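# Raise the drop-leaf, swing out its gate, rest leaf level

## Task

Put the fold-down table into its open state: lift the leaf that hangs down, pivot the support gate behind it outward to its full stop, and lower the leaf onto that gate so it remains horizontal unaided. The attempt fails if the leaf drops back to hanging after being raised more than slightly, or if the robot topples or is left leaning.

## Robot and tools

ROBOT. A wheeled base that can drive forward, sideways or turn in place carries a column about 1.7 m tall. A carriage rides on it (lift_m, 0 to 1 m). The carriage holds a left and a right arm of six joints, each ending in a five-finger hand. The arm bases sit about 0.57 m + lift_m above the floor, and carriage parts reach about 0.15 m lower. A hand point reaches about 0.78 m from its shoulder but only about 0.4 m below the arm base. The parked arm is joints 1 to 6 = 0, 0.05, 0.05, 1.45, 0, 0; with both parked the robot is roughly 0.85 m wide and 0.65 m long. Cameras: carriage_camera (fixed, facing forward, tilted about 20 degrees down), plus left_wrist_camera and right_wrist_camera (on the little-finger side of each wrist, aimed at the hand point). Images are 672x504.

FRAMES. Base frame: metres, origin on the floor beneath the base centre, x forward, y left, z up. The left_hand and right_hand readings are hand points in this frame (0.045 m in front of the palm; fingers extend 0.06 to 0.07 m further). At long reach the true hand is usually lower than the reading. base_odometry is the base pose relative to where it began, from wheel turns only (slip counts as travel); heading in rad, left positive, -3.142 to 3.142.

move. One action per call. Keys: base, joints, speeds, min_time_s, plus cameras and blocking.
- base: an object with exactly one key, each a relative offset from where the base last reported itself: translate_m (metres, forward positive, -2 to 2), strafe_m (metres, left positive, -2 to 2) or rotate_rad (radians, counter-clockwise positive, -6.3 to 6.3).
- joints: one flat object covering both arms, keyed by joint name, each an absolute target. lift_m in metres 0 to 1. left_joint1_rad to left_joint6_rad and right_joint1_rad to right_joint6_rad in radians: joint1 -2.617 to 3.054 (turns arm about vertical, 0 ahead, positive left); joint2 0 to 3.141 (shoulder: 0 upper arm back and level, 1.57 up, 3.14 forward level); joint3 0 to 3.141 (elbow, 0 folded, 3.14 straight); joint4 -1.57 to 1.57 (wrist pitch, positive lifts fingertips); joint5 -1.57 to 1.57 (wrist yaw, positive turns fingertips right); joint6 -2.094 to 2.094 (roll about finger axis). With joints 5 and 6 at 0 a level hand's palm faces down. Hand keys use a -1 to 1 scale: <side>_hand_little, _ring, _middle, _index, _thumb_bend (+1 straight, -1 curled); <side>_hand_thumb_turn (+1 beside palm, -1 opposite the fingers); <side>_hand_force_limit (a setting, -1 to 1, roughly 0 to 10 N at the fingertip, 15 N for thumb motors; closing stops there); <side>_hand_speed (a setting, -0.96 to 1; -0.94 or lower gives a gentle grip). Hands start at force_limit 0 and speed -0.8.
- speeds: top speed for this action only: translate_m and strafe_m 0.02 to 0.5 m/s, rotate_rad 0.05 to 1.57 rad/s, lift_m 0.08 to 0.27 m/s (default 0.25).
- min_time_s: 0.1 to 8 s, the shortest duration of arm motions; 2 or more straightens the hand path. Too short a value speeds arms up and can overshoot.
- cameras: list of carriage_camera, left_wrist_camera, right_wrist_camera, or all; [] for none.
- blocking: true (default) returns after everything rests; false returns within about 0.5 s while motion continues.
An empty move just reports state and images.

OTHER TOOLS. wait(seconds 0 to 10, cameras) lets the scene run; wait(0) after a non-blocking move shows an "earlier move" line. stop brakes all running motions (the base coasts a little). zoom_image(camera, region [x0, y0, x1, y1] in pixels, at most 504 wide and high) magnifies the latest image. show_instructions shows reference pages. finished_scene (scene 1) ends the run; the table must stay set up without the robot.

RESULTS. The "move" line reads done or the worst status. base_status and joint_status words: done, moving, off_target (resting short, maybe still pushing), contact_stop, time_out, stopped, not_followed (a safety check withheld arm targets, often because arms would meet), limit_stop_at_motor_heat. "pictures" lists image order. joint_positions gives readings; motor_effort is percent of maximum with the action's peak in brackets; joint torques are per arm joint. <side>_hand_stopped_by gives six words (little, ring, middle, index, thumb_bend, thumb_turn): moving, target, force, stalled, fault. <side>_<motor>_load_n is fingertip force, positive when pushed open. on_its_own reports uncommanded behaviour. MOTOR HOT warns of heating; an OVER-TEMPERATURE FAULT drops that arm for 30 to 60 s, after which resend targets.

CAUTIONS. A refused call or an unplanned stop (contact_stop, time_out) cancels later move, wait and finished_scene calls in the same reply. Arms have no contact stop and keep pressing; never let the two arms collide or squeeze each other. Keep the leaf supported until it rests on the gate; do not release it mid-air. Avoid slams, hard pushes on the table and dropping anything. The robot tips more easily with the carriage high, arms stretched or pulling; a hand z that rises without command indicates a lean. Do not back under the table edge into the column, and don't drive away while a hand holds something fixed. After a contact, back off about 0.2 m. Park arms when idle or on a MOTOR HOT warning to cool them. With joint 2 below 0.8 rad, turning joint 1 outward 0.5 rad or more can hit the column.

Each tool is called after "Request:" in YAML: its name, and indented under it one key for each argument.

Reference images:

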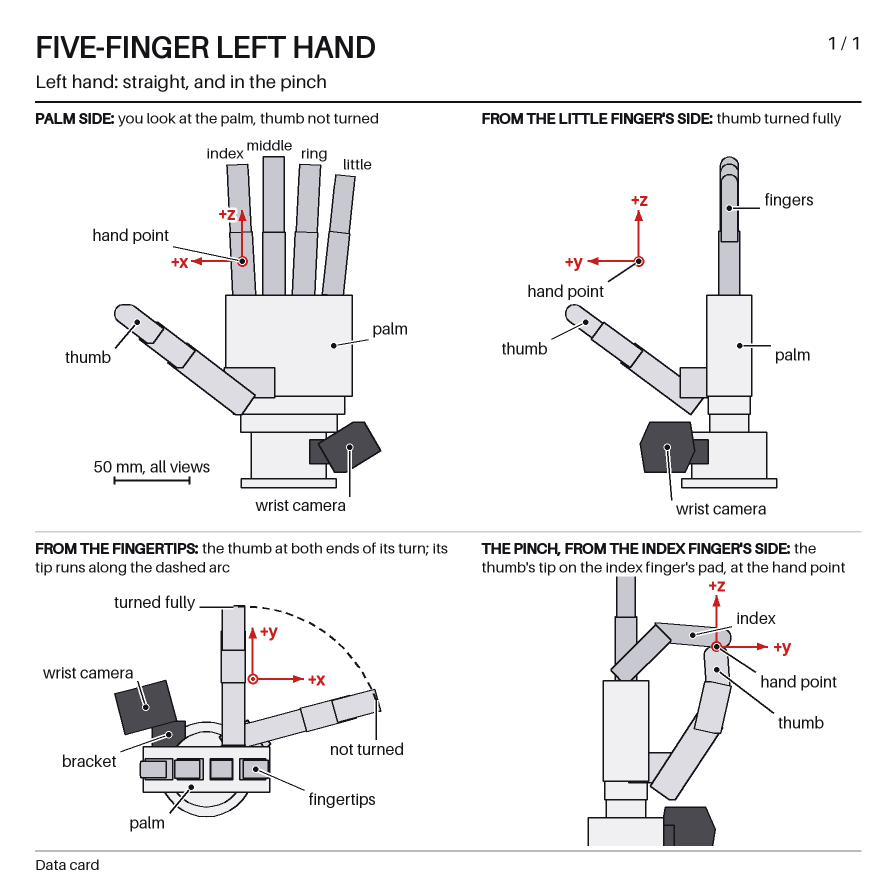

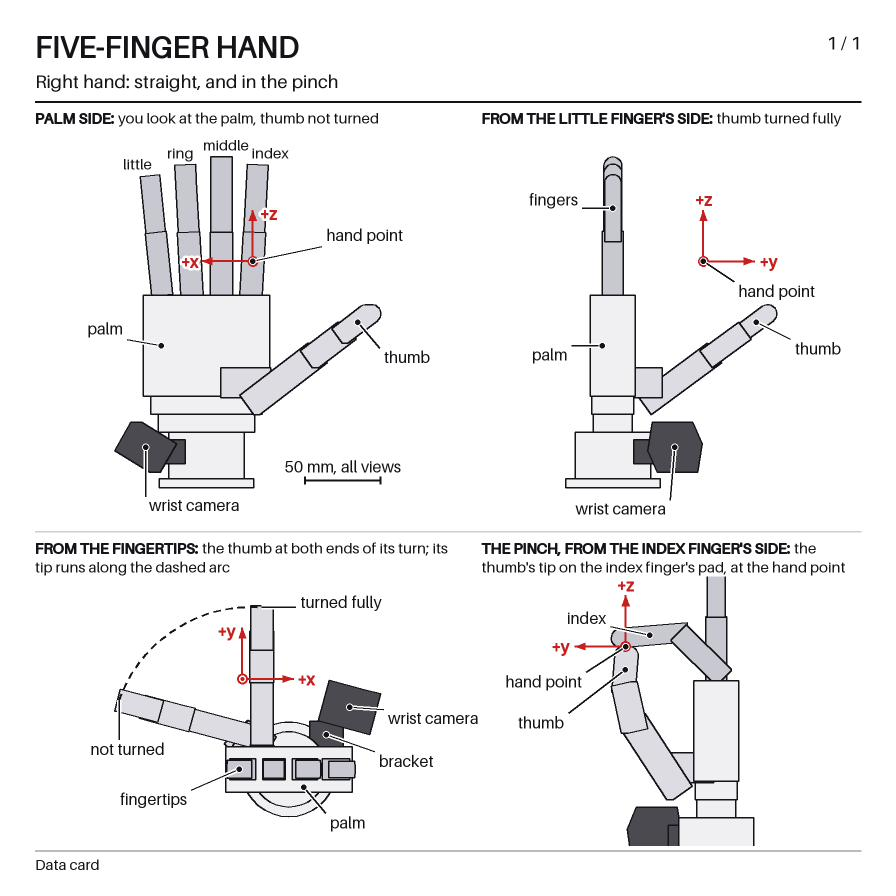

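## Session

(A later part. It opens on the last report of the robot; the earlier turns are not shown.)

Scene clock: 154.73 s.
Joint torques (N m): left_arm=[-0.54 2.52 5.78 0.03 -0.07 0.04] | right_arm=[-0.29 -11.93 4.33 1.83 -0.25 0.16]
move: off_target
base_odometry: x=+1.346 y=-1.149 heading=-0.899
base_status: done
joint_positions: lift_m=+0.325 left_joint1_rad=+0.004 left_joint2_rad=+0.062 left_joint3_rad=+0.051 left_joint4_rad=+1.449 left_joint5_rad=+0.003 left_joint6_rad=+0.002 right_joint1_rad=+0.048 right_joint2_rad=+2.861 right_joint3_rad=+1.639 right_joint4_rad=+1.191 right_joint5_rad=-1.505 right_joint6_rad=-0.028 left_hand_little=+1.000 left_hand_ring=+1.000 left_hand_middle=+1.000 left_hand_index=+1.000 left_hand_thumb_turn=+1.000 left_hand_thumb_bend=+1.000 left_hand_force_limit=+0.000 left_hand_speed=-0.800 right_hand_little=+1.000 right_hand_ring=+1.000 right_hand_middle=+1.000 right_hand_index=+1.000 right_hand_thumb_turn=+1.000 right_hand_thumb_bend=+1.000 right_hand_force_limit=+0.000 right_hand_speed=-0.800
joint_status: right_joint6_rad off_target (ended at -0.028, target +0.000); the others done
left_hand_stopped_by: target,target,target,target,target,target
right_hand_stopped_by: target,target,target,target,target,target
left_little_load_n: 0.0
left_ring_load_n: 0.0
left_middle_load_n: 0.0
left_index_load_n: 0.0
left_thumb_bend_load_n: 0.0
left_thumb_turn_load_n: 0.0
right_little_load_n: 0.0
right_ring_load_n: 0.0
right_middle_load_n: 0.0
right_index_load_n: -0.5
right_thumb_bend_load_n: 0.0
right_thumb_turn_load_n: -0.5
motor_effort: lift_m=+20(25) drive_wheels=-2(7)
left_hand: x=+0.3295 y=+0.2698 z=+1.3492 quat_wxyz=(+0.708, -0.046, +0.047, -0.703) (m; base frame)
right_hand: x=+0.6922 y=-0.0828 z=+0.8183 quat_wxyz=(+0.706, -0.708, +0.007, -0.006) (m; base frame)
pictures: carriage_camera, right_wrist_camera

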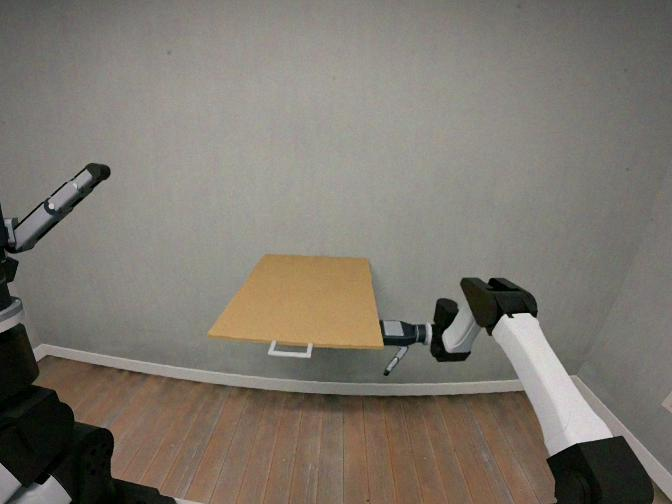

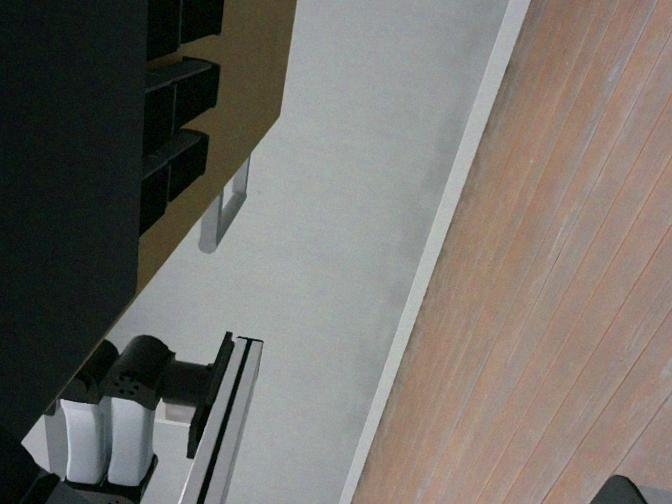

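Request:
move:
  joints: {"left_joint2_rad": 1.5, "left_joint3_rad": 0.3, "left_joint4_rad": 1.4}
  min_time_s: 1.5

Request:
move:
  joints: {"left_joint1_rad": 0.8, "left_joint2_rad": 2.2, "left_joint3_rad": 0.4, "left_joint4_rad": 1.5}
  min_time_s: 1.5

Request:
move:
  joints: {"left_joint1_rad": 0.8, "left_joint2_rad": 2.85, "left_joint3_rad": 0.78, "left_joint4_rad": 1.55}
  min_time_s: 1.5
  cameras: ["carriage_camera", "left_wrist_camera"]

Scene clock: 161.37 s.
Joint torques (N m): left_arm=[-0.55 -2.69 7.16 1.88 -0.05 0.03] | right_arm=[-0.39 -12.12 4.38 1.85 -0.26 0.17]
move: done
base_odometry: x=+1.346 y=-1.149 heading=-0.899
base_status: not commanded
joint_positions: lift_m=+0.325 left_joint1_rad=+0.004 left_joint2_rad=+1.486 left_joint3_rad=+0.283 left_joint4_rad=+1.411 left_joint5_rad=+0.003 left_joint6_rad=+0.002 right_joint1_rad=+0.048 right_joint2_rad=+2.861 right_joint3_rad=+1.639 right_joint4_rad=+1.191 right_joint5_rad=-1.505 right_joint6_rad=-0.025 left_hand_little=+1.000 left_hand_ring=+1.000 left_hand_middle=+1.000 left_hand_index=+1.000 left_hand_thumb_turn=+1.000 left_hand_thumb_bend=+1.000 left_hand_force_limit=+0.000 left_hand_speed=-0.800 right_hand_little=+1.000 right_hand_ring=+1.000 right_hand_middle=+1.000 right_hand_index=+1.000 right_hand_thumb_turn=+1.000 right_hand_thumb_bend=+1.000 right_hand_force_limit=+0.000 right_hand_speed=-0.800
joint_status: all done
left_hand_stopped_by: target,target,target,target,target,target
right_hand_stopped_by: target,target,target,target,target,target
left_little_load_n: 0.0
left_ring_load_n: 0.0
left_middle_load_n: 0.0
left_index_load_n: 0.0
left_thumb_bend_load_n: 0.0
left_thumb_turn_load_n: -0.5
right_little_load_n: 0.0
right_ring_load_n: 0.0
right_middle_load_n: 0.0
right_index_load_n: -1.0
right_thumb_bend_load_n: 0.0
right_thumb_turn_load_n: -0.5
motor_effort: lift_m=+20(20) drive_wheels=-2(3)
left_hand: x=+0.6488 y=+0.2712 z=+1.0701 quat_wxyz=(+0.550, -0.445, +0.445, -0.548) (m; base frame)
right_hand: x=+0.6918 y=-0.0828 z=+0.8184 quat_wxyz=(+0.706, -0.708, +0.008, -0.004) (m; base frame)
pictures: none

Scene clock: 163.17 s.
Joint torques (N m): left_arm=[0.06 -4.83 3.56 2.11 -0.02 0.03] | right_arm=[-0.32 -12.1 4.23 1.82 -0.23 0.11]
move: done
base_odometry: x=+1.346 y=-1.149 heading=-0.899
base_status: not commanded
joint_positions: lift_m=+0.325 left_joint1_rad=+0.796 left_joint2_rad=+2.178 left_joint3_rad=+0.390 left_joint4_rad=+1.493 left_joint5_rad=+0.000 left_joint6_rad=+0.002 right_joint1_rad=+0.048 right_joint2_rad=+2.861 right_joint3_rad=+1.639 right_joint4_rad=+1.191 right_joint5_rad=-1.506 right_joint6_rad=-0.025 left_hand_little=+1.000 left_hand_ring=+1.000 left_hand_middle=+1.000 left_hand_index=+1.000 left_hand_thumb_turn=+1.000 left_hand_thumb_bend=+1.000 left_hand_force_limit=+0.000 left_hand_speed=-0.800 right_hand_little=+1.000 right_hand_ring=+1.000 right_hand_middle=+1.000 right_hand_index=+1.000 right_hand_thumb_turn=+1.000 right_hand_thumb_bend=+1.000 right_hand_force_limit=+0.000 right_hand_speed=-0.800
joint_status: all done
left_hand_stopped_by: target,target,target,target,target,target
right_hand_stopped_by: target,target,target,target,target,target
left_little_load_n: 0.0
left_ring_load_n: 0.0
left_middle_load_n: 0.0
left_index_load_n: 0.0
left_thumb_bend_load_n: 0.0
left_thumb_turn_load_n: 0.0
right_little_load_n: 0.0
right_ring_load_n: -0.5
right_middle_load_n: 0.0
right_index_load_n: -1.0
right_thumb_bend_load_n: 0.0
right_thumb_turn_load_n: 0.0
motor_effort: lift_m=+20(20) drive_wheels=-2(3)
left_hand: x=+0.5449 y=+0.5761 z=+0.8466 quat_wxyz=(+0.552, -0.744, +0.304, -0.224) (m; base frame)
right_hand: x=+0.6918 y=-0.0828 z=+0.8184 quat_wxyz=(+0.706, -0.708, +0.008, -0.004) (m; base frame)
pictures: none

Scene clock: 164.97 s.
Joint torques (N m): left_arm=[0.08 -6.23 1.63 1.99 -0.01 0.04] | right_arm=[-0.47 -12.08 4.31 1.86 -0.23 0.12]
move: done
base_odometry: x=+1.346 y=-1.149 heading=-0.899
base_status: not commanded
joint_positions: lift_m=+0.325 left_joint1_rad=+0.796 left_joint2_rad=+2.824 left_joint3_rad=+0.774 left_joint4_rad=+1.542 left_joint5_rad=+0.000 left_joint6_rad=+0.002 right_joint1_rad=+0.048 right_joint2_rad=+2.861 right_joint3_rad=+1.639 right_joint4_rad=+1.191 right_joint5_rad=-1.506 right_joint6_rad=-0.025 left_hand_little=+1.000 left_hand_ring=+1.000 left_hand_middle=+1.000 left_hand_index=+1.000 left_hand_thumb_turn=+1.000 left_hand_thumb_bend=+1.000 left_hand_force_limit=+0.000 left_hand_speed=-0.800 right_hand_little=+1.000 right_hand_ring=+1.000 right_hand_middle=+1.000 right_hand_index=+1.000 right_hand_thumb_turn=+1.000 right_hand_thumb_bend=+1.000 right_hand_force_limit=+0.000 right_hand_speed=-0.800
joint_status: all done
left_hand_stopped_by: target,target,target,target,target,target
right_hand_stopped_by: target,target,target,target,target,target
left_little_load_n: 0.0
left_ring_load_n: 0.0
left_middle_load_n: 0.0
left_index_load_n: -0.5
left_thumb_bend_load_n: 0.0
left_thumb_turn_load_n: 0.0
right_little_load_n: 0.0
right_ring_load_n: 0.0
right_middle_load_n: 0.0
right_index_load_n: -1.0
right_thumb_bend_load_n: 0.5
right_thumb_turn_load_n: 0.0
motor_effort: lift_m=+20(20) drive_wheels=-2(3)
left_hand: x=+0.5452 y=+0.5765 z=+0.6719 quat_wxyz=(+0.469, -0.798, +0.326, -0.191) (m; base frame)
right_hand: x=+0.6918 y=-0.0828 z=+0.8184 quat_wxyz=(+0.706, -0.708, +0.008, -0.004) (m; base frame)
pictures: carriage_camera, left_wrist_camera

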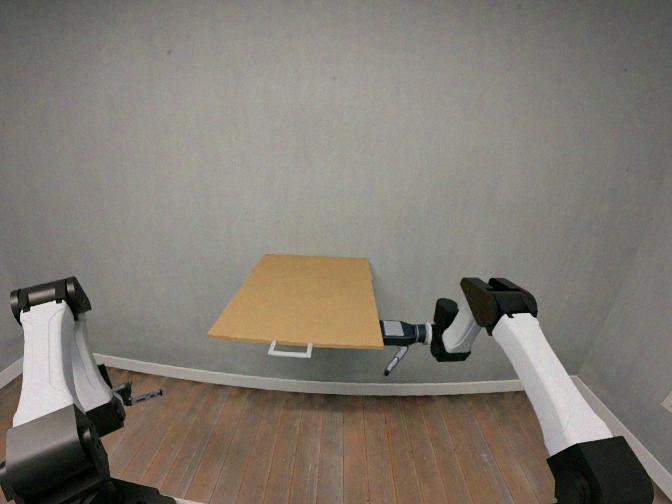

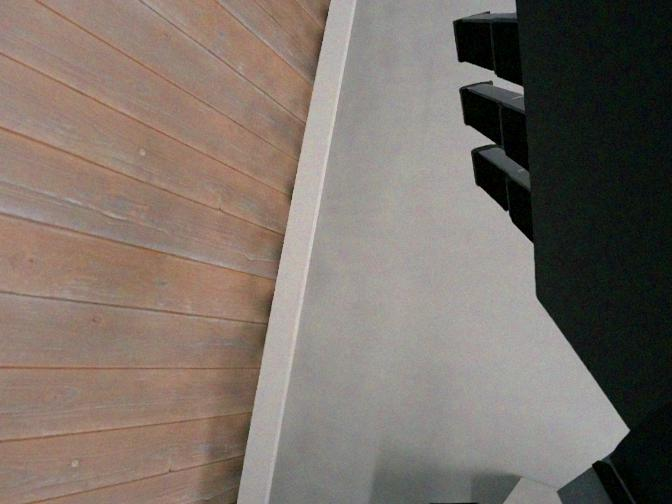

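Request:
move:
  joints: {"left_joint1_rad": 0.25}
  min_time_s: 2
  cameras: ["carriage_camera", "left_wrist_camera"]

Scene clock: 167.60 s.
Joint torques (N m): left_arm=[-0.54 -6.22 1.65 1.99 -0.01 0.04] | right_arm=[-0.23 -11.9 4.15 1.83 -0.23 0.14]
move: done
base_odometry: x=+1.346 y=-1.149 heading=-0.899
base_status: not commanded
joint_positions: lift_m=+0.325 left_joint1_rad=+0.254 left_joint2_rad=+2.824 left_joint3_rad=+0.774 left_joint4_rad=+1.544 left_joint5_rad=+0.000 left_joint6_rad=+0.002 right_joint1_rad=+0.048 right_joint2_rad=+2.861 right_joint3_rad=+1.639 right_joint4_rad=+1.191 right_joint5_rad=-1.506 right_joint6_rad=-0.025 left_hand_little=+1.000 left_hand_ring=+1.000 left_hand_middle=+1.000 left_hand_index=+1.000 left_hand_thumb_turn=+1.000 left_hand_thumb_bend=+1.000 left_hand_force_limit=+0.000 left_hand_speed=-0.800 right_hand_little=+1.000 right_hand_ring=+1.000 right_hand_middle=+1.000 right_hand_index=+1.000 right_hand_thumb_turn=+1.000 right_hand_thumb_bend=+1.000 right_hand_force_limit=+0.000 right_hand_speed=-0.800
joint_status: all done
left_hand_stopped_by: target,target,target,target,target,target
right_hand_stopped_by: target,target,target,target,target,target
left_little_load_n: 0.0
left_ring_load_n: 0.0
left_middle_load_n: 0.0
left_index_load_n: 0.0
left_thumb_bend_load_n: 0.0
left_thumb_turn_load_n: 0.0
right_little_load_n: 0.0
right_ring_load_n: 0.0
right_middle_load_n: 0.0
right_index_load_n: -1.0
right_thumb_bend_load_n: 0.0
right_thumb_turn_load_n: 0.0
motor_effort: lift_m=+20(20) drive_wheels=-3(3)
left_hand: x=+0.6430 y=+0.3756 z=+0.6722 quat_wxyz=(+0.402, -0.681, +0.528, -0.310) (m; base frame)
right_hand: x=+0.6918 y=-0.0828 z=+0.8184 quat_wxyz=(+0.706, -0.708, +0.008, -0.004) (m; base frame)
pictures: carriage_camera, left_wrist_camera

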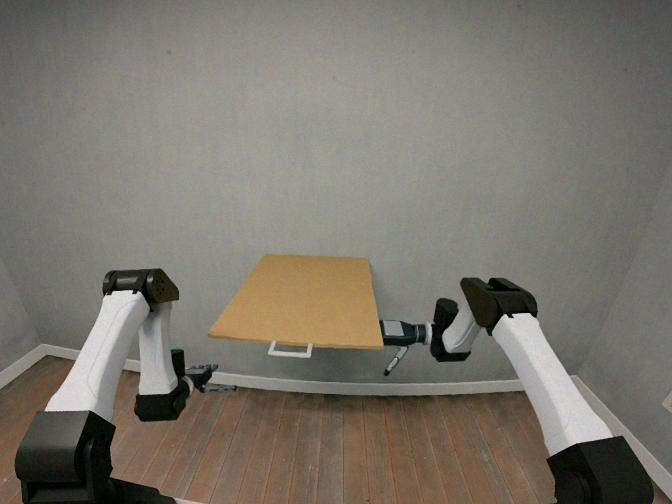

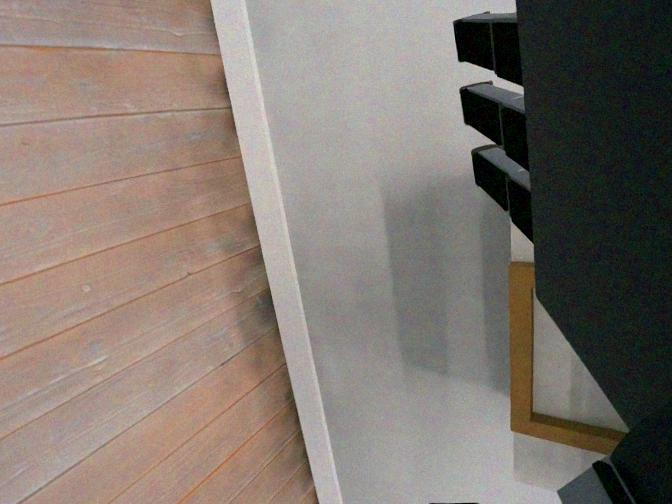

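Request:
move:
  joints: {"left_joint6_rad": -1.5, "left_joint1_rad": 0.1}
  min_time_s: 2
  cameras: ["left_wrist_camera"]

Scene clock: 170.90 s.
Joint torques (N m): left_arm=[-0.62 -6.23 1.66 2 -0.01 -0.05] | right_arm=[-0.36 -12.08 4.18 1.79 -0.23 0.1]
move: done
base_odometry: x=+1.346 y=-1.149 heading=-0.899
base_status: not commanded
joint_positions: lift_m=+0.325 left_joint1_rad=+0.105 left_joint2_rad=+2.824 left_joint3_rad=+0.774 left_joint4_rad=+1.544 left_joint5_rad=+0.000 left_joint6_rad=-1.492 right_joint1_rad=+0.048 right_joint2_rad=+2.861 right_joint3_rad=+1.639 right_joint4_rad=+1.191 right_joint5_rad=-1.506 right_joint6_rad=-0.025 left_hand_little=+1.000 left_hand_ring=+1.000 left_hand_middle=+1.000 left_hand_index=+1.000 left_hand_thumb_turn=+1.000 left_hand_thumb_bend=+1.000 left_hand_force_limit=+0.000 left_hand_speed=-0.800 right_hand_little=+1.000 right_hand_ring=+1.000 right_hand_middle=+1.000 right_hand_index=+1.000 right_hand_thumb_turn=+1.000 right_hand_thumb_bend=+1.000 right_hand_force_limit=+0.000 right_hand_speed=-0.800
joint_status: all done
left_hand_stopped_by: target,target,target,target,target,target
right_hand_stopped_by: target,target,target,target,target,target
left_little_load_n: 0.0
left_ring_load_n: 0.0
left_middle_load_n: -0.5
left_index_load_n: 0.0
left_thumb_bend_load_n: 0.0
left_thumb_turn_load_n: 0.0
right_little_load_n: 0.0
right_ring_load_n: 0.0
right_middle_load_n: 0.0
right_index_load_n: -1.0
right_thumb_bend_load_n: 0.0
right_thumb_turn_load_n: 0.0
motor_effort: lift_m=+20(20) drive_wheels=-3(3)
left_hand: x=+0.6945 y=+0.2867 z=+0.7476 quat_wxyz=(+0.047, -0.862, -0.011, -0.505) (m; base frame)
right_hand: x=+0.6917 y=-0.0828 z=+0.8184 quat_wxyz=(+0.706, -0.708, +0.008, -0.004) (m; base frame)
pictures: left_wrist_camera

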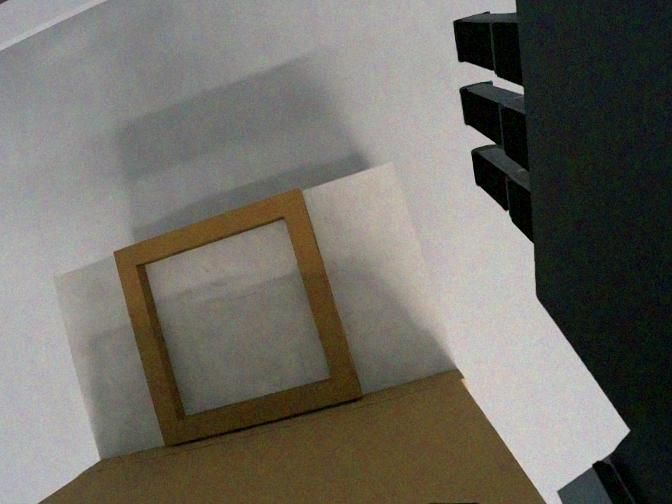

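Request:
zoom_image:
  camera: "left_wrist_camera"
  region: [40, 150, 240, 460]

Request:
zoom_image:
  camera: "left_wrist_camera"
  region: [230, 150, 480, 430]

Scaled by 1.626 from the camera's 672x504 image, which has a finer 960x720 frame.

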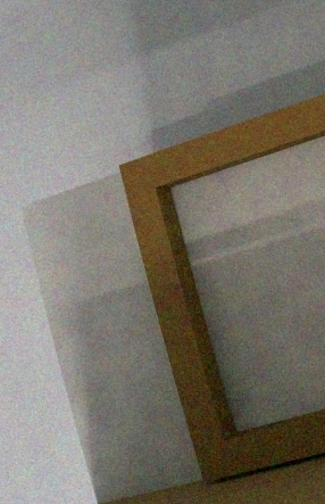

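Scaled by 1.800 from the camera's 672x504 image, which has a finer 960x720 frame.

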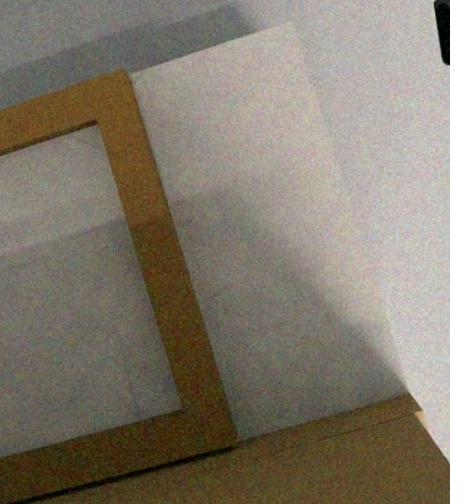

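Request:
move:
  joints: {"left_joint1_rad": 0.5}
  min_time_s: 1.2

Request:
move:
  joints: {"left_joint1_rad": 0.42, "left_joint2_rad": 3.08, "left_joint3_rad": 2.05, "left_joint4_rad": 0.5, "left_joint5_rad": 0.93}
  min_time_s: 2.5
  cameras: ["carriage_camera", "left_wrist_camera"]

Scene clock: 180.37 s.
Joint torques (N m): left_arm=[0.02 -6.24 1.66 2 -0.01 -0.05] | right_arm=[-0.18 -12 4.26 1.79 -0.2 0.12]
move: done
base_odometry: x=+1.346 y=-1.149 heading=-0.899
base_status: not commanded
joint_positions: lift_m=+0.325 left_joint1_rad=+0.497 left_joint2_rad=+2.824 left_joint3_rad=+0.774 left_joint4_rad=+1.544 left_joint5_rad=+0.000 left_joint6_rad=-1.493 right_joint1_rad=+0.048 right_joint2_rad=+2.861 right_joint3_rad=+1.639 right_joint4_rad=+1.191 right_joint5_rad=-1.506 right_joint6_rad=-0.025 left_hand_little=+1.000 left_hand_ring=+1.000 left_hand_middle=+1.000 left_hand_index=+1.000 left_hand_thumb_turn=+1.000 left_hand_thumb_bend=+1.000 left_hand_force_limit=+0.000 left_hand_speed=-0.800 right_hand_little=+1.000 right_hand_ring=+1.000 right_hand_middle=+1.000 right_hand_index=+1.000 right_hand_thumb_turn=+1.000 right_hand_thumb_bend=+1.000 right_hand_force_limit=+0.000 right_hand_speed=-0.800
joint_status: all done
left_hand_stopped_by: target,target,target,target,target,target
right_hand_stopped_by: target,target,target,target,target,target
left_little_load_n: 0.0
left_ring_load_n: 0.0
left_middle_load_n: 0.0
left_index_load_n: 0.0
left_thumb_bend_load_n: 0.0
left_thumb_turn_load_n: 0.0
right_little_load_n: 0.0
right_ring_load_n: 0.0
right_middle_load_n: 0.0
right_index_load_n: -1.0
right_thumb_bend_load_n: 0.0
right_thumb_turn_load_n: 0.0
motor_effort: lift_m=+20(20) drive_wheels=-2(3)
left_hand: x=+0.6649 y=+0.4642 z=+0.7477 quat_wxyz=(+0.144, -0.843, -0.179, -0.487) (m; base frame)
right_hand: x=+0.6917 y=-0.0828 z=+0.8184 quat_wxyz=(+0.706, -0.708, +0.008, -0.004) (m; base frame)
pictures: none

Scene clock: 183.20 s.
Joint torques (N m): left_arm=[-0.59 -10.09 7.68 1.44 0.37 -0.05] | right_arm=[-0.17 -11.88 4.27 1.84 -0.22 0.15]
move: done
base_odometry: x=+1.346 y=-1.149 heading=-0.899
base_status: not commanded
joint_positions: lift_m=+0.325 left_joint1_rad=+0.425 left_joint2_rad=+3.042 left_joint3_rad=+2.032 left_joint4_rad=+0.521 left_joint5_rad=+0.923 left_joint6_rad=-1.494 right_joint1_rad=+0.048 right_joint2_rad=+2.861 right_joint3_rad=+1.639 right_joint4_rad=+1.191 right_joint5_rad=-1.506 right_joint6_rad=-0.025 left_hand_little=+1.000 left_hand_ring=+1.000 left_hand_middle=+1.000 left_hand_index=+1.000 left_hand_thumb_turn=+1.000 left_hand_thumb_bend=+1.000 left_hand_force_limit=+0.000 left_hand_speed=-0.800 right_hand_little=+1.000 right_hand_ring=+1.000 right_hand_middle=+1.000 right_hand_index=+1.000 right_hand_thumb_turn=+1.000 right_hand_thumb_bend=+1.000 right_hand_force_limit=+0.000 right_hand_speed=-0.800
joint_status: all done
left_hand_stopped_by: target,target,target,target,target,target
right_hand_stopped_by: target,target,target,target,target,target
left_little_load_n: 0.0
left_ring_load_n: -0.5
left_middle_load_n: 0.0
left_index_load_n: 0.0
left_thumb_bend_load_n: 0.0
left_thumb_turn_load_n: 0.0
right_little_load_n: 0.0
right_ring_load_n: 0.0
right_middle_load_n: 0.0
right_index_load_n: -1.0
right_thumb_bend_load_n: 0.5
right_thumb_turn_load_n: -0.5
motor_effort: lift_m=+20(20) drive_wheels=-3(3)
left_hand: x=+0.8591 y=+0.3731 z=+0.8248 quat_wxyz=(-0.255, -0.796, +0.093, -0.541) (m; base frame)
right_hand: x=+0.6917 y=-0.0828 z=+0.8184 quat_wxyz=(+0.706, -0.708, +0.008, -0.004) (m; base frame)
pictures: carriage_camera, left_wrist_camera

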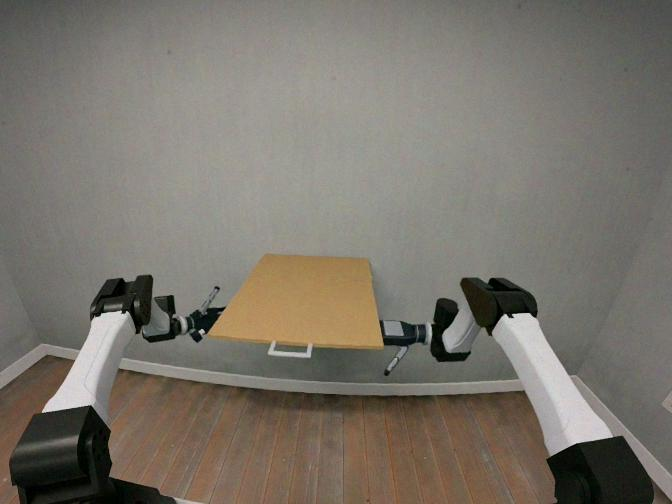

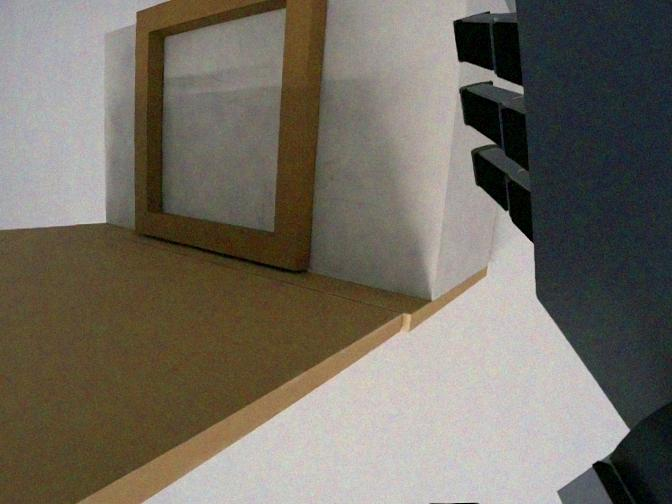

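Request:
zoom_image:
  camera: "left_wrist_camera"
  region: [240, 0, 440, 300]

Request:
zoom_image:
  camera: "left_wrist_camera"
  region: [90, 0, 290, 260]

Scaled by 1.680 from the camera's 672x504 image, which has a finer 960x720 frame.

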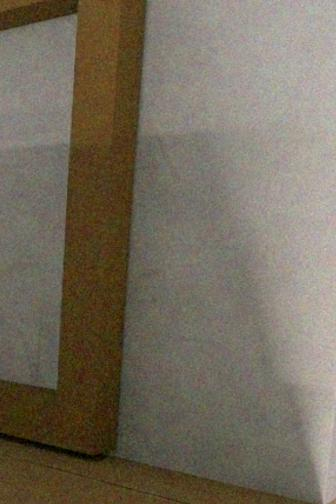

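Scaled by 1.938 from the camera's 672x504 image, which has a finer 960x720 frame.

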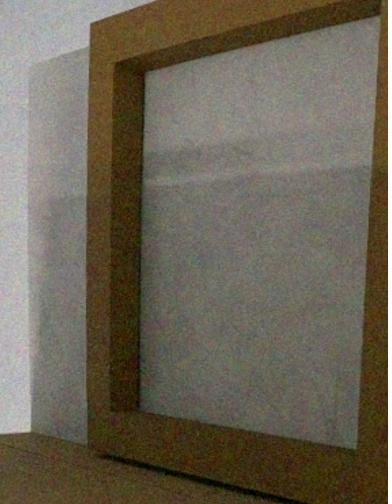

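Request:
zoom_image:
  camera: "left_wrist_camera"
  region: [270, 180, 350, 280]

Request:
zoom_image:
  camera: "left_wrist_camera"
  region: [120, 0, 200, 100]

Request:
zoom_image:
  camera: "left_wrist_camera"
  region: [120, 160, 200, 250]

Scaled by 5.040 from the camera's 672x504 image, which has a finer 960x720 frame.

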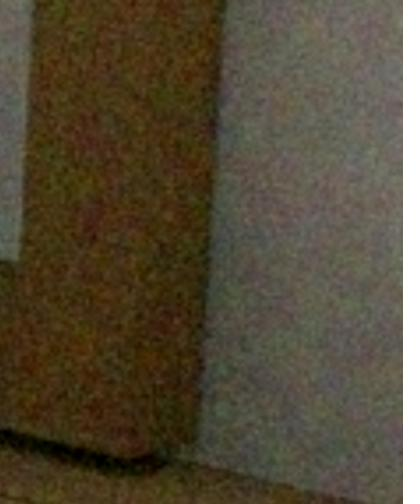

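Scaled by 5.040 from the camera's 672x504 image, which has a finer 960x720 frame.

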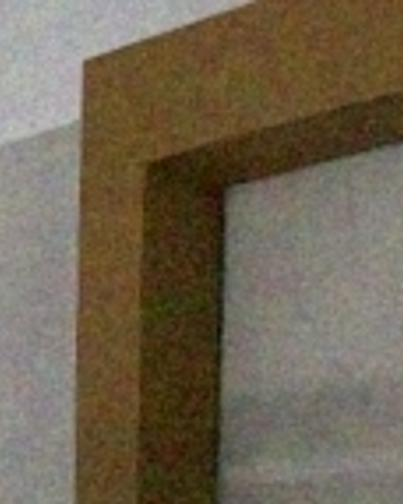

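Scaled by 5.600 from the camera's 672x504 image, which has a finer 960x720 frame.

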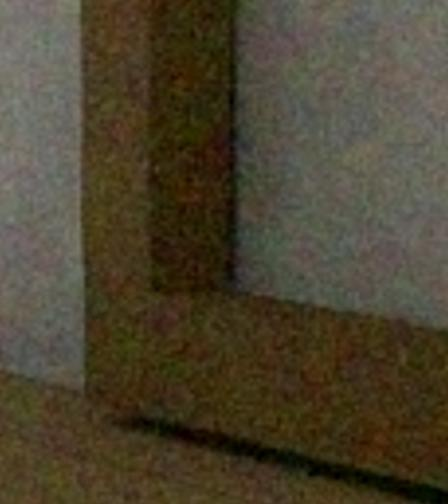

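Request:
move:
  joints: {"left_joint1_rad": 0.8, "left_joint2_rad": 2.75, "left_joint3_rad": 1.18, "left_joint4_rad": 1.55, "left_joint5_rad": 0.9, "left_joint6_rad": 0.0}
  min_time_s: 2

Request:
move:
  base: {"translate_m": 0.053}
  joints: {"lift_m": 0.283, "right_joint1_rad": 0.05, "right_joint2_rad": 2.607, "right_joint3_rad": 1.265, "right_joint4_rad": 1.372}
  speeds: {"translate_m": 0.05, "lift_m": 0.08}
  min_time_s: 1.2
  cameras: ["carriage_camera", "right_wrist_camera"]

Scene clock: 203.43 s.
Joint torques (N m): left_arm=[0.09 -13.3 2.81 1.82 -0.05 0.11] | right_arm=[-0.35 -11.9 4.07 1.78 -0.22 0.12]
move: done
base_odometry: x=+1.346 y=-1.149 heading=-0.899
base_status: not commanded
joint_positions: lift_m=+0.325 left_joint1_rad=+0.796 left_joint2_rad=+2.792 left_joint3_rad=+1.188 left_joint4_rad=+1.542 left_joint5_rad=+0.908 left_joint6_rad=-0.008 right_joint1_rad=+0.048 right_joint2_rad=+2.861 right_joint3_rad=+1.639 right_joint4_rad=+1.191 right_joint5_rad=-1.506 right_joint6_rad=-0.025 left_hand_little=+1.000 left_hand_ring=+1.000 left_hand_middle=+1.000 left_hand_index=+1.000 left_hand_thumb_turn=+1.000 left_hand_thumb_bend=+1.000 left_hand_force_limit=+0.000 left_hand_speed=-0.800 right_hand_little=+1.000 right_hand_ring=+1.000 right_hand_middle=+1.000 right_hand_index=+1.000 right_hand_thumb_turn=+1.000 right_hand_thumb_bend=+1.000 right_hand_force_limit=+0.000 right_hand_speed=-0.800
joint_status: all done
left_hand_stopped_by: target,target,target,target,target,target
right_hand_stopped_by: target,target,target,target,target,target
left_little_load_n: 0.0
left_ring_load_n: 0.0
left_middle_load_n: 0.0
left_index_load_n: -0.5
left_thumb_bend_load_n: 0.0
left_thumb_turn_load_n: -0.5
right_little_load_n: 0.0
right_ring_load_n: 0.0
right_middle_load_n: 0.0
right_index_load_n: -1.0
right_thumb_bend_load_n: 0.0
right_thumb_turn_load_n: 0.0
motor_effort: lift_m=+20(20) drive_wheels=-2(3)
left_hand: x=+0.6944 y=+0.5265 z=+0.7910 quat_wxyz=(+0.447, -0.495, +0.523, -0.530) (m; base frame)
right_hand: x=+0.6917 y=-0.0828 z=+0.8184 quat_wxyz=(+0.706, -0.708, +0.008, -0.004) (m; base frame)
pictures: none

Scene clock: 205.00 s.
Joint torques (N m): left_arm=[-0.12 -12.64 3.1 1.76 -0.03 0.1] | right_arm=[-0.25 -14.61 2.77 2.04 -0.33 0.11]
move: done
base_odometry: x=+1.379 y=-1.190 heading=-0.899
base_status: done
joint_positions: lift_m=+0.283 left_joint1_rad=+0.799 left_joint2_rad=+2.783 left_joint3_rad=+1.185 left_joint4_rad=+1.549 left_joint5_rad=+0.906 left_joint6_rad=-0.007 right_joint1_rad=+0.048 right_joint2_rad=+2.668 right_joint3_rad=+1.272 right_joint4_rad=+1.335 right_joint5_rad=-1.498 right_joint6_rad=-0.023 left_hand_little=+1.000 left_hand_ring=+1.000 left_hand_middle=+1.000 left_hand_index=+1.000 left_hand_thumb_turn=+1.000 left_hand_thumb_bend=+1.000 left_hand_force_limit=+0.000 left_hand_speed=-0.800 right_hand_little=+1.000 right_hand_ring=+1.000 right_hand_middle=+1.000 right_hand_index=+1.000 right_hand_thumb_turn=+1.000 right_hand_thumb_bend=+1.000 right_hand_force_limit=+0.000 right_hand_speed=-0.800
joint_status: all done
left_hand_stopped_by: target,target,target,target,target,target
right_hand_stopped_by: target,target,target,target,target,target
left_little_load_n: 0.0
left_ring_load_n: 0.0
left_middle_load_n: -0.5
left_index_load_n: 0.0
left_thumb_bend_load_n: 0.0
left_thumb_turn_load_n: 0.0
right_little_load_n: 0.0
right_ring_load_n: 0.5
right_middle_load_n: 0.0
right_index_load_n: -1.0
right_thumb_bend_load_n: 0.0
right_thumb_turn_load_n: 0.0
motor_effort: lift_m=+19(19) drive_wheels=+0(11)
left_hand: x=+0.6950 y=+0.5291 z=+0.7536 quat_wxyz=(+0.453, -0.491, +0.523, -0.529) (m; base frame)
right_hand: x=+0.6342 y=-0.0854 z=+0.8011 quat_wxyz=(+0.706, -0.708, +0.022, +0.004) (m; base frame)
pictures: carriage_camera, right_wrist_camera

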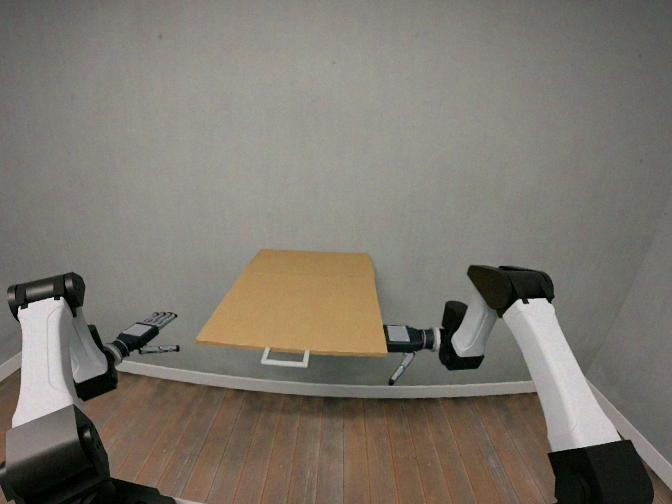

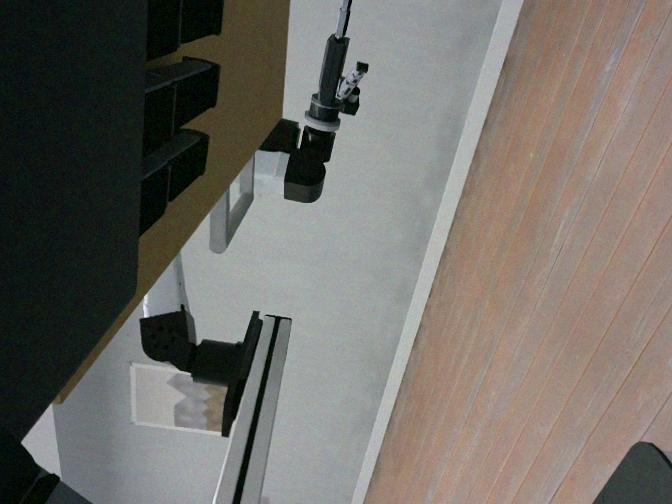

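Request:
move:
  base: {"translate_m": 0.054}
  joints: {"lift_m": 0.243, "right_joint2_rad": 2.335, "right_joint3_rad": 0.955, "right_joint4_rad": 1.445}
  speeds: {"translate_m": 0.05, "lift_m": 0.08}
  min_time_s: 1.2

Request:
move:
  base: {"translate_m": 0.053}
  joints: {"lift_m": 0.203, "right_joint2_rad": 2.09, "right_joint3_rad": 0.70, "right_joint4_rad": 1.45}
  speeds: {"translate_m": 0.05, "lift_m": 0.08}
  min_time_s: 1.2
  cameras: ["carriage_camera", "right_wrist_camera"]

Scene clock: 207.40 s.
Joint torques (N m): left_arm=[-0.14 -12.41 3.21 1.73 -0.03 0.1] | right_arm=[-0.59 -12.75 2.71 1.96 -0.18 0.14]
move: done
base_odometry: x=+1.413 y=-1.232 heading=-0.899
base_status: done
joint_positions: lift_m=+0.243 left_joint1_rad=+0.799 left_joint2_rad=+2.780 left_joint3_rad=+1.184 left_joint4_rad=+1.552 left_joint5_rad=+0.905 left_joint6_rad=-0.006 right_joint1_rad=+0.048 right_joint2_rad=+2.391 right_joint3_rad=+0.959 right_joint4_rad=+1.411 right_joint5_rad=-1.516 right_joint6_rad=-0.023 left_hand_little=+1.000 left_hand_ring=+1.000 left_hand_middle=+1.000 left_hand_index=+1.000 left_hand_thumb_turn=+1.000 left_hand_thumb_bend=+1.000 left_hand_force_limit=+0.000 left_hand_speed=-0.800 right_hand_little=+1.000 right_hand_ring=+1.000 right_hand_middle=+1.000 right_hand_index=+1.000 right_hand_thumb_turn=+1.000 right_hand_thumb_bend=+1.000 right_hand_force_limit=+0.000 right_hand_speed=-0.800
joint_status: all done
left_hand_stopped_by: target,target,target,target,target,target
right_hand_stopped_by: target,target,target,target,target,target
left_little_load_n: 0.0
left_ring_load_n: -0.5
left_middle_load_n: -0.5
left_index_load_n: 0.0
left_thumb_bend_load_n: 0.0
left_thumb_turn_load_n: -0.5
right_little_load_n: 0.0
right_ring_load_n: 0.0
right_middle_load_n: 0.0
right_index_load_n: -0.5
right_thumb_bend_load_n: 0.0
right_thumb_turn_load_n: 0.0
motor_effort: lift_m=+19(20) drive_wheels=+0(10)
left_hand: x=+0.6953 y=+0.5301 z=+0.7151 quat_wxyz=(+0.455, -0.490, +0.523, -0.528) (m; base frame)
right_hand: x=+0.5829 y=-0.0882 z=+0.8193 quat_wxyz=(+0.707, -0.708, +0.002, -0.003) (m; base frame)
pictures: none

Scene clock: 208.97 s.
Joint torques (N m): left_arm=[-0.18 -12.29 3.25 1.72 -0.02 0.1] | right_arm=[-0.2 -10.8 2.61 1.91 -0.16 0.09]
move: done
base_odometry: x=+1.446 y=-1.274 heading=-0.899
base_status: done
joint_positions: lift_m=+0.203 left_joint1_rad=+0.800 left_joint2_rad=+2.778 left_joint3_rad=+1.183 left_joint4_rad=+1.553 left_joint5_rad=+0.904 left_joint6_rad=-0.006 right_joint1_rad=+0.048 right_joint2_rad=+2.139 right_joint3_rad=+0.704 right_joint4_rad=+1.419 right_joint5_rad=-1.516 right_joint6_rad=-0.021 left_hand_little=+1.000 left_hand_ring=+1.000 left_hand_middle=+1.000 left_hand_index=+1.000 left_hand_thumb_turn=+1.000 left_hand_thumb_bend=+1.000 left_hand_force_limit=+0.000 left_hand_speed=-0.800 right_hand_little=+1.000 right_hand_ring=+1.000 right_hand_middle=+1.000 right_hand_index=+1.000 right_hand_thumb_turn=+1.000 right_hand_thumb_bend=+1.000 right_hand_force_limit=+0.000 right_hand_speed=-0.800
joint_status: all done
left_hand_stopped_by: target,target,target,target,target,target
right_hand_stopped_by: target,target,target,target,target,target
left_little_load_n: 0.0
left_ring_load_n: 0.0
left_middle_load_n: 0.0
left_index_load_n: 0.0
left_thumb_bend_load_n: 0.0
left_thumb_turn_load_n: 0.0
right_little_load_n: 0.0
right_ring_load_n: 0.0
right_middle_load_n: 0.0
right_index_load_n: -0.5
right_thumb_bend_load_n: 0.0
right_thumb_turn_load_n: 0.0
motor_effort: lift_m=+19(19) drive_wheels=-5(7)
left_hand: x=+0.6955 y=+0.5306 z=+0.6762 quat_wxyz=(+0.457, -0.489, +0.523, -0.528) (m; base frame)
right_hand: x=+0.5315 y=-0.0906 z=+0.8220 quat_wxyz=(+0.707, -0.707, +0.001, -0.005) (m; base frame)
pictures: carriage_camera, right_wrist_camera

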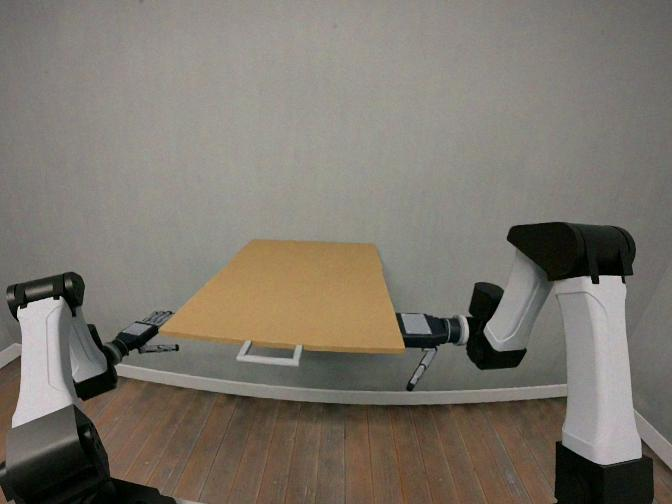

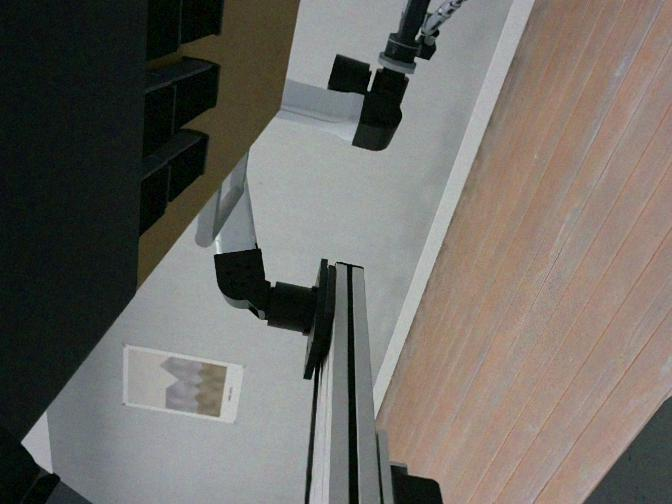

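Request:
move:
  joints: {"left_joint1_rad": 0.5, "left_joint2_rad": 2.83, "left_joint3_rad": 1.365, "left_joint4_rad": 1.5, "left_joint5_rad": 1.288, "left_joint6_rad": 1.5}
  min_time_s: 2

Request:
move:
  joints: {"left_joint1_rad": 0.238}
  min_time_s: 1.2
  cameras: ["left_wrist_camera"]

Scene clock: 212.77 s.
Joint torques (N m): left_arm=[-0.53 -8.13 5.14 1.27 0.04 0.14] | right_arm=[-0.29 -10.61 2.7 1.96 -0.15 0.09]
move: done
base_odometry: x=+1.446 y=-1.274 heading=-0.899
base_status: not commanded
joint_positions: lift_m=+0.203 left_joint1_rad=+0.504 left_joint2_rad=+2.797 left_joint3_rad=+1.352 left_joint4_rad=+1.519 left_joint5_rad=+1.280 left_joint6_rad=+1.492 right_joint1_rad=+0.048 right_joint2_rad=+2.139 right_joint3_rad=+0.704 right_joint4_rad=+1.419 right_joint5_rad=-1.516 right_joint6_rad=-0.021 left_hand_little=+1.000 left_hand_ring=+1.000 left_hand_middle=+1.000 left_hand_index=+1.000 left_hand_thumb_turn=+1.000 left_hand_thumb_bend=+1.000 left_hand_force_limit=+0.000 left_hand_speed=-0.800 right_hand_little=+1.000 right_hand_ring=+1.000 right_hand_middle=+1.000 right_hand_index=+1.000 right_hand_thumb_turn=+1.000 right_hand_thumb_bend=+1.000 right_hand_force_limit=+0.000 right_hand_speed=-0.800
joint_status: all done
left_hand_stopped_by: target,target,target,target,target,target
right_hand_stopped_by: target,target,target,target,target,target
left_little_load_n: 0.0
left_ring_load_n: 0.0
left_middle_load_n: 0.0
left_index_load_n: 0.0
left_thumb_bend_load_n: 0.0
left_thumb_turn_load_n: 0.0
right_little_load_n: 0.0
right_ring_load_n: 0.0
right_middle_load_n: 0.0
right_index_load_n: -0.5
right_thumb_bend_load_n: 0.0
right_thumb_turn_load_n: 0.0
motor_effort: lift_m=+19(19) drive_wheels=-5(6)
left_hand: x=+0.7920 y=+0.4158 z=+0.7277 quat_wxyz=(+0.660, +0.262, +0.649, -0.273) (m; base frame)
right_hand: x=+0.5315 y=-0.0906 z=+0.8220 quat_wxyz=(+0.707, -0.707, +0.001, -0.005) (m; base frame)
pictures: none

Scene clock: 214.23 s.
Joint torques (N m): left_arm=[-0.44 -8.14 5.14 1.27 0.02 0.13] | right_arm=[-0.21 -10.62 2.86 1.93 -0.12 0.15]
move: done
base_odometry: x=+1.446 y=-1.274 heading=-0.899
base_status: not commanded
joint_positions: lift_m=+0.203 left_joint1_rad=+0.241 left_joint2_rad=+2.797 left_joint3_rad=+1.352 left_joint4_rad=+1.518 left_joint5_rad=+1.282 left_joint6_rad=+1.493 right_joint1_rad=+0.048 right_joint2_rad=+2.139 right_joint3_rad=+0.704 right_joint4_rad=+1.419 right_joint5_rad=-1.516 right_joint6_rad=-0.021 left_hand_little=+1.000 left_hand_ring=+1.000 left_hand_middle=+1.000 left_hand_index=+1.000 left_hand_thumb_turn=+1.000 left_hand_thumb_bend=+1.000 left_hand_force_limit=+0.000 left_hand_speed=-0.800 right_hand_little=+1.000 right_hand_ring=+1.000 right_hand_middle=+1.000 right_hand_index=+1.000 right_hand_thumb_turn=+1.000 right_hand_thumb_bend=+1.000 right_hand_force_limit=+0.000 right_hand_speed=-0.800
joint_status: all done
left_hand_stopped_by: target,target,target,target,target,target
right_hand_stopped_by: target,target,target,target,target,target
left_little_load_n: 0.0
left_ring_load_n: 0.0
left_middle_load_n: 0.0
left_index_load_n: 0.0
left_thumb_bend_load_n: 0.0
left_thumb_turn_load_n: 0.0
right_little_load_n: 0.0
right_ring_load_n: 0.0
right_middle_load_n: 0.0
right_index_load_n: -0.5
right_thumb_bend_load_n: 0.0
right_thumb_turn_load_n: 0.0
motor_effort: lift_m=+19(19) drive_wheels=-5(6)
left_hand: x=+0.8025 y=+0.2661 z=+0.7277 quat_wxyz=(+0.619, +0.346, +0.608, -0.357) (m; base frame)
right_hand: x=+0.5315 y=-0.0906 z=+0.8220 quat_wxyz=(+0.707, -0.707, +0.001, -0.004) (m; base frame)
pictures: left_wrist_camera

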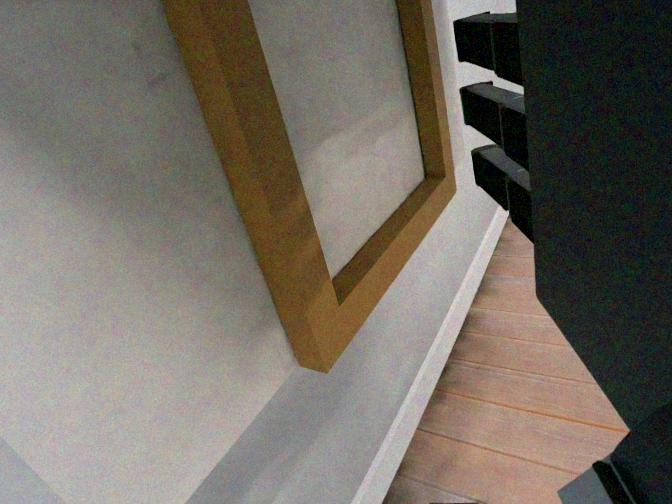

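Request:
zoom_image:
  camera: "left_wrist_camera"
  region: [160, 180, 400, 400]

Request:
zoom_image:
  camera: "left_wrist_camera"
  region: [360, 0, 480, 260]

Scaled by 2.100 from the camera's 672x504 image, which has a finer 960x720 frame.

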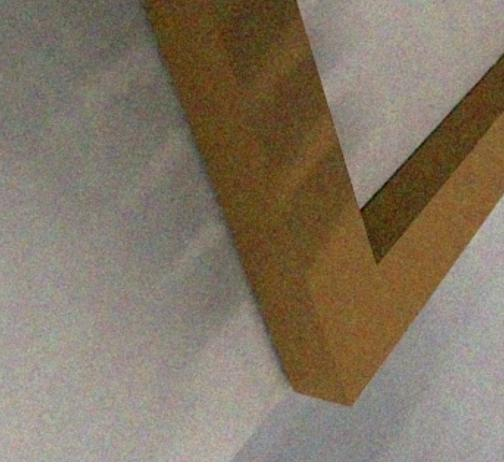

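Scaled by 1.938 from the camera's 672x504 image, which has a finer 960x720 frame.

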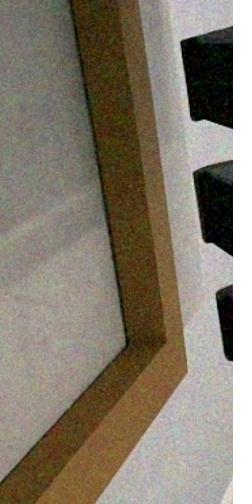

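Request:
move:
  joints: {"left_hand_little": 0.0, "left_hand_ring": 0.0, "left_hand_middle": 0.0, "left_hand_index": 0.0, "left_joint1_rad": 0.025, "left_joint2_rad": 2.91, "left_joint3_rad": 1.584, "left_joint4_rad": 1.30, "left_joint5_rad": 1.08, "left_hand_speed": 0.0}
  min_time_s: 2
  cameras: ["left_wrist_camera"]

Scene clock: 222.13 s.
Joint torques (N m): left_arm=[-10.76 -8.2 9.18 0.45 -1.44 -0.09] | right_arm=[-0.31 -10.51 2.58 1.95 -0.11 0.06]
move: off_target
base_odometry: x=+1.446 y=-1.274 heading=-0.898
base_status: not commanded
joint_positions: lift_m=+0.203 left_joint1_rad=+0.164 left_joint2_rad=+2.868 left_joint3_rad=+1.529 left_joint4_rad=+1.407 left_joint5_rad=+1.212 left_joint6_rad=+1.517 right_joint1_rad=+0.048 right_joint2_rad=+2.139 right_joint3_rad=+0.704 right_joint4_rad=+1.419 right_joint5_rad=-1.516 right_joint6_rad=-0.021 left_hand_little=+0.000 left_hand_ring=+0.000 left_hand_middle=-0.002 left_hand_index=+0.000 left_hand_thumb_turn=+1.000 left_hand_thumb_bend=+1.000 left_hand_force_limit=+0.000 left_hand_speed=+0.000 right_hand_little=+1.000 right_hand_ring=+1.000 right_hand_middle=+1.000 right_hand_index=+1.000 right_hand_thumb_turn=+1.000 right_hand_thumb_bend=+1.000 right_hand_force_limit=+0.000 right_hand_speed=-0.800
joint_status: left_joint1_rad off_target (ended at +0.164, target +0.025); left_joint3_rad off_target (ended at +1.529, target +1.584); left_joint4_rad off_target (ended at +1.407, target +1.300); left_joint5_rad off_target (ended at +1.212, target +1.080); the others done
left_hand_stopped_by: target,target,target,target,target,target
right_hand_stopped_by: target,target,target,target,target,target
left_little_load_n: 0.0
left_ring_load_n: 0.0
left_middle_load_n: -25.5
left_index_load_n: 0.0
left_thumb_bend_load_n: 0.0
left_thumb_turn_load_n: 0.0
right_little_load_n: 0.0
right_ring_load_n: 0.0
right_middle_load_n: 0.0
right_index_load_n: -0.5
right_thumb_bend_load_n: 0.0
right_thumb_turn_load_n: 0.0
motor_effort: lift_m=+19(19) drive_wheels=+7(7)
left_hand: x=+0.8382 y=+0.2372 z=+0.7215 quat_wxyz=(+0.621, +0.353, +0.603, -0.356) (m; base frame)
right_hand: x=+0.5314 y=-0.0906 z=+0.8220 quat_wxyz=(+0.707, -0.707, +0.001, -0.004) (m; base frame)
pictures: left_wrist_camera

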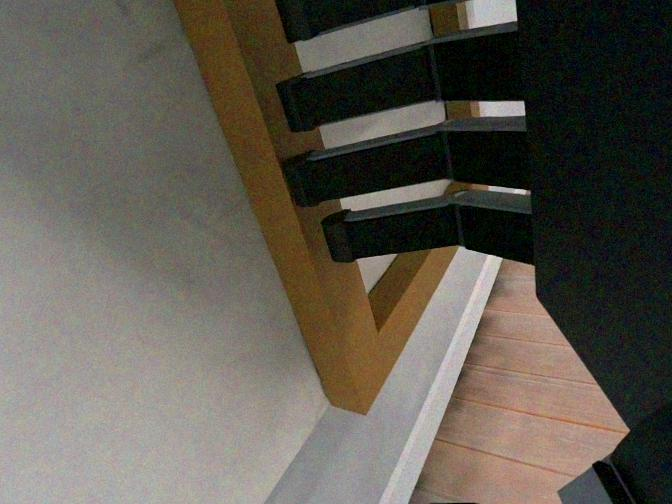

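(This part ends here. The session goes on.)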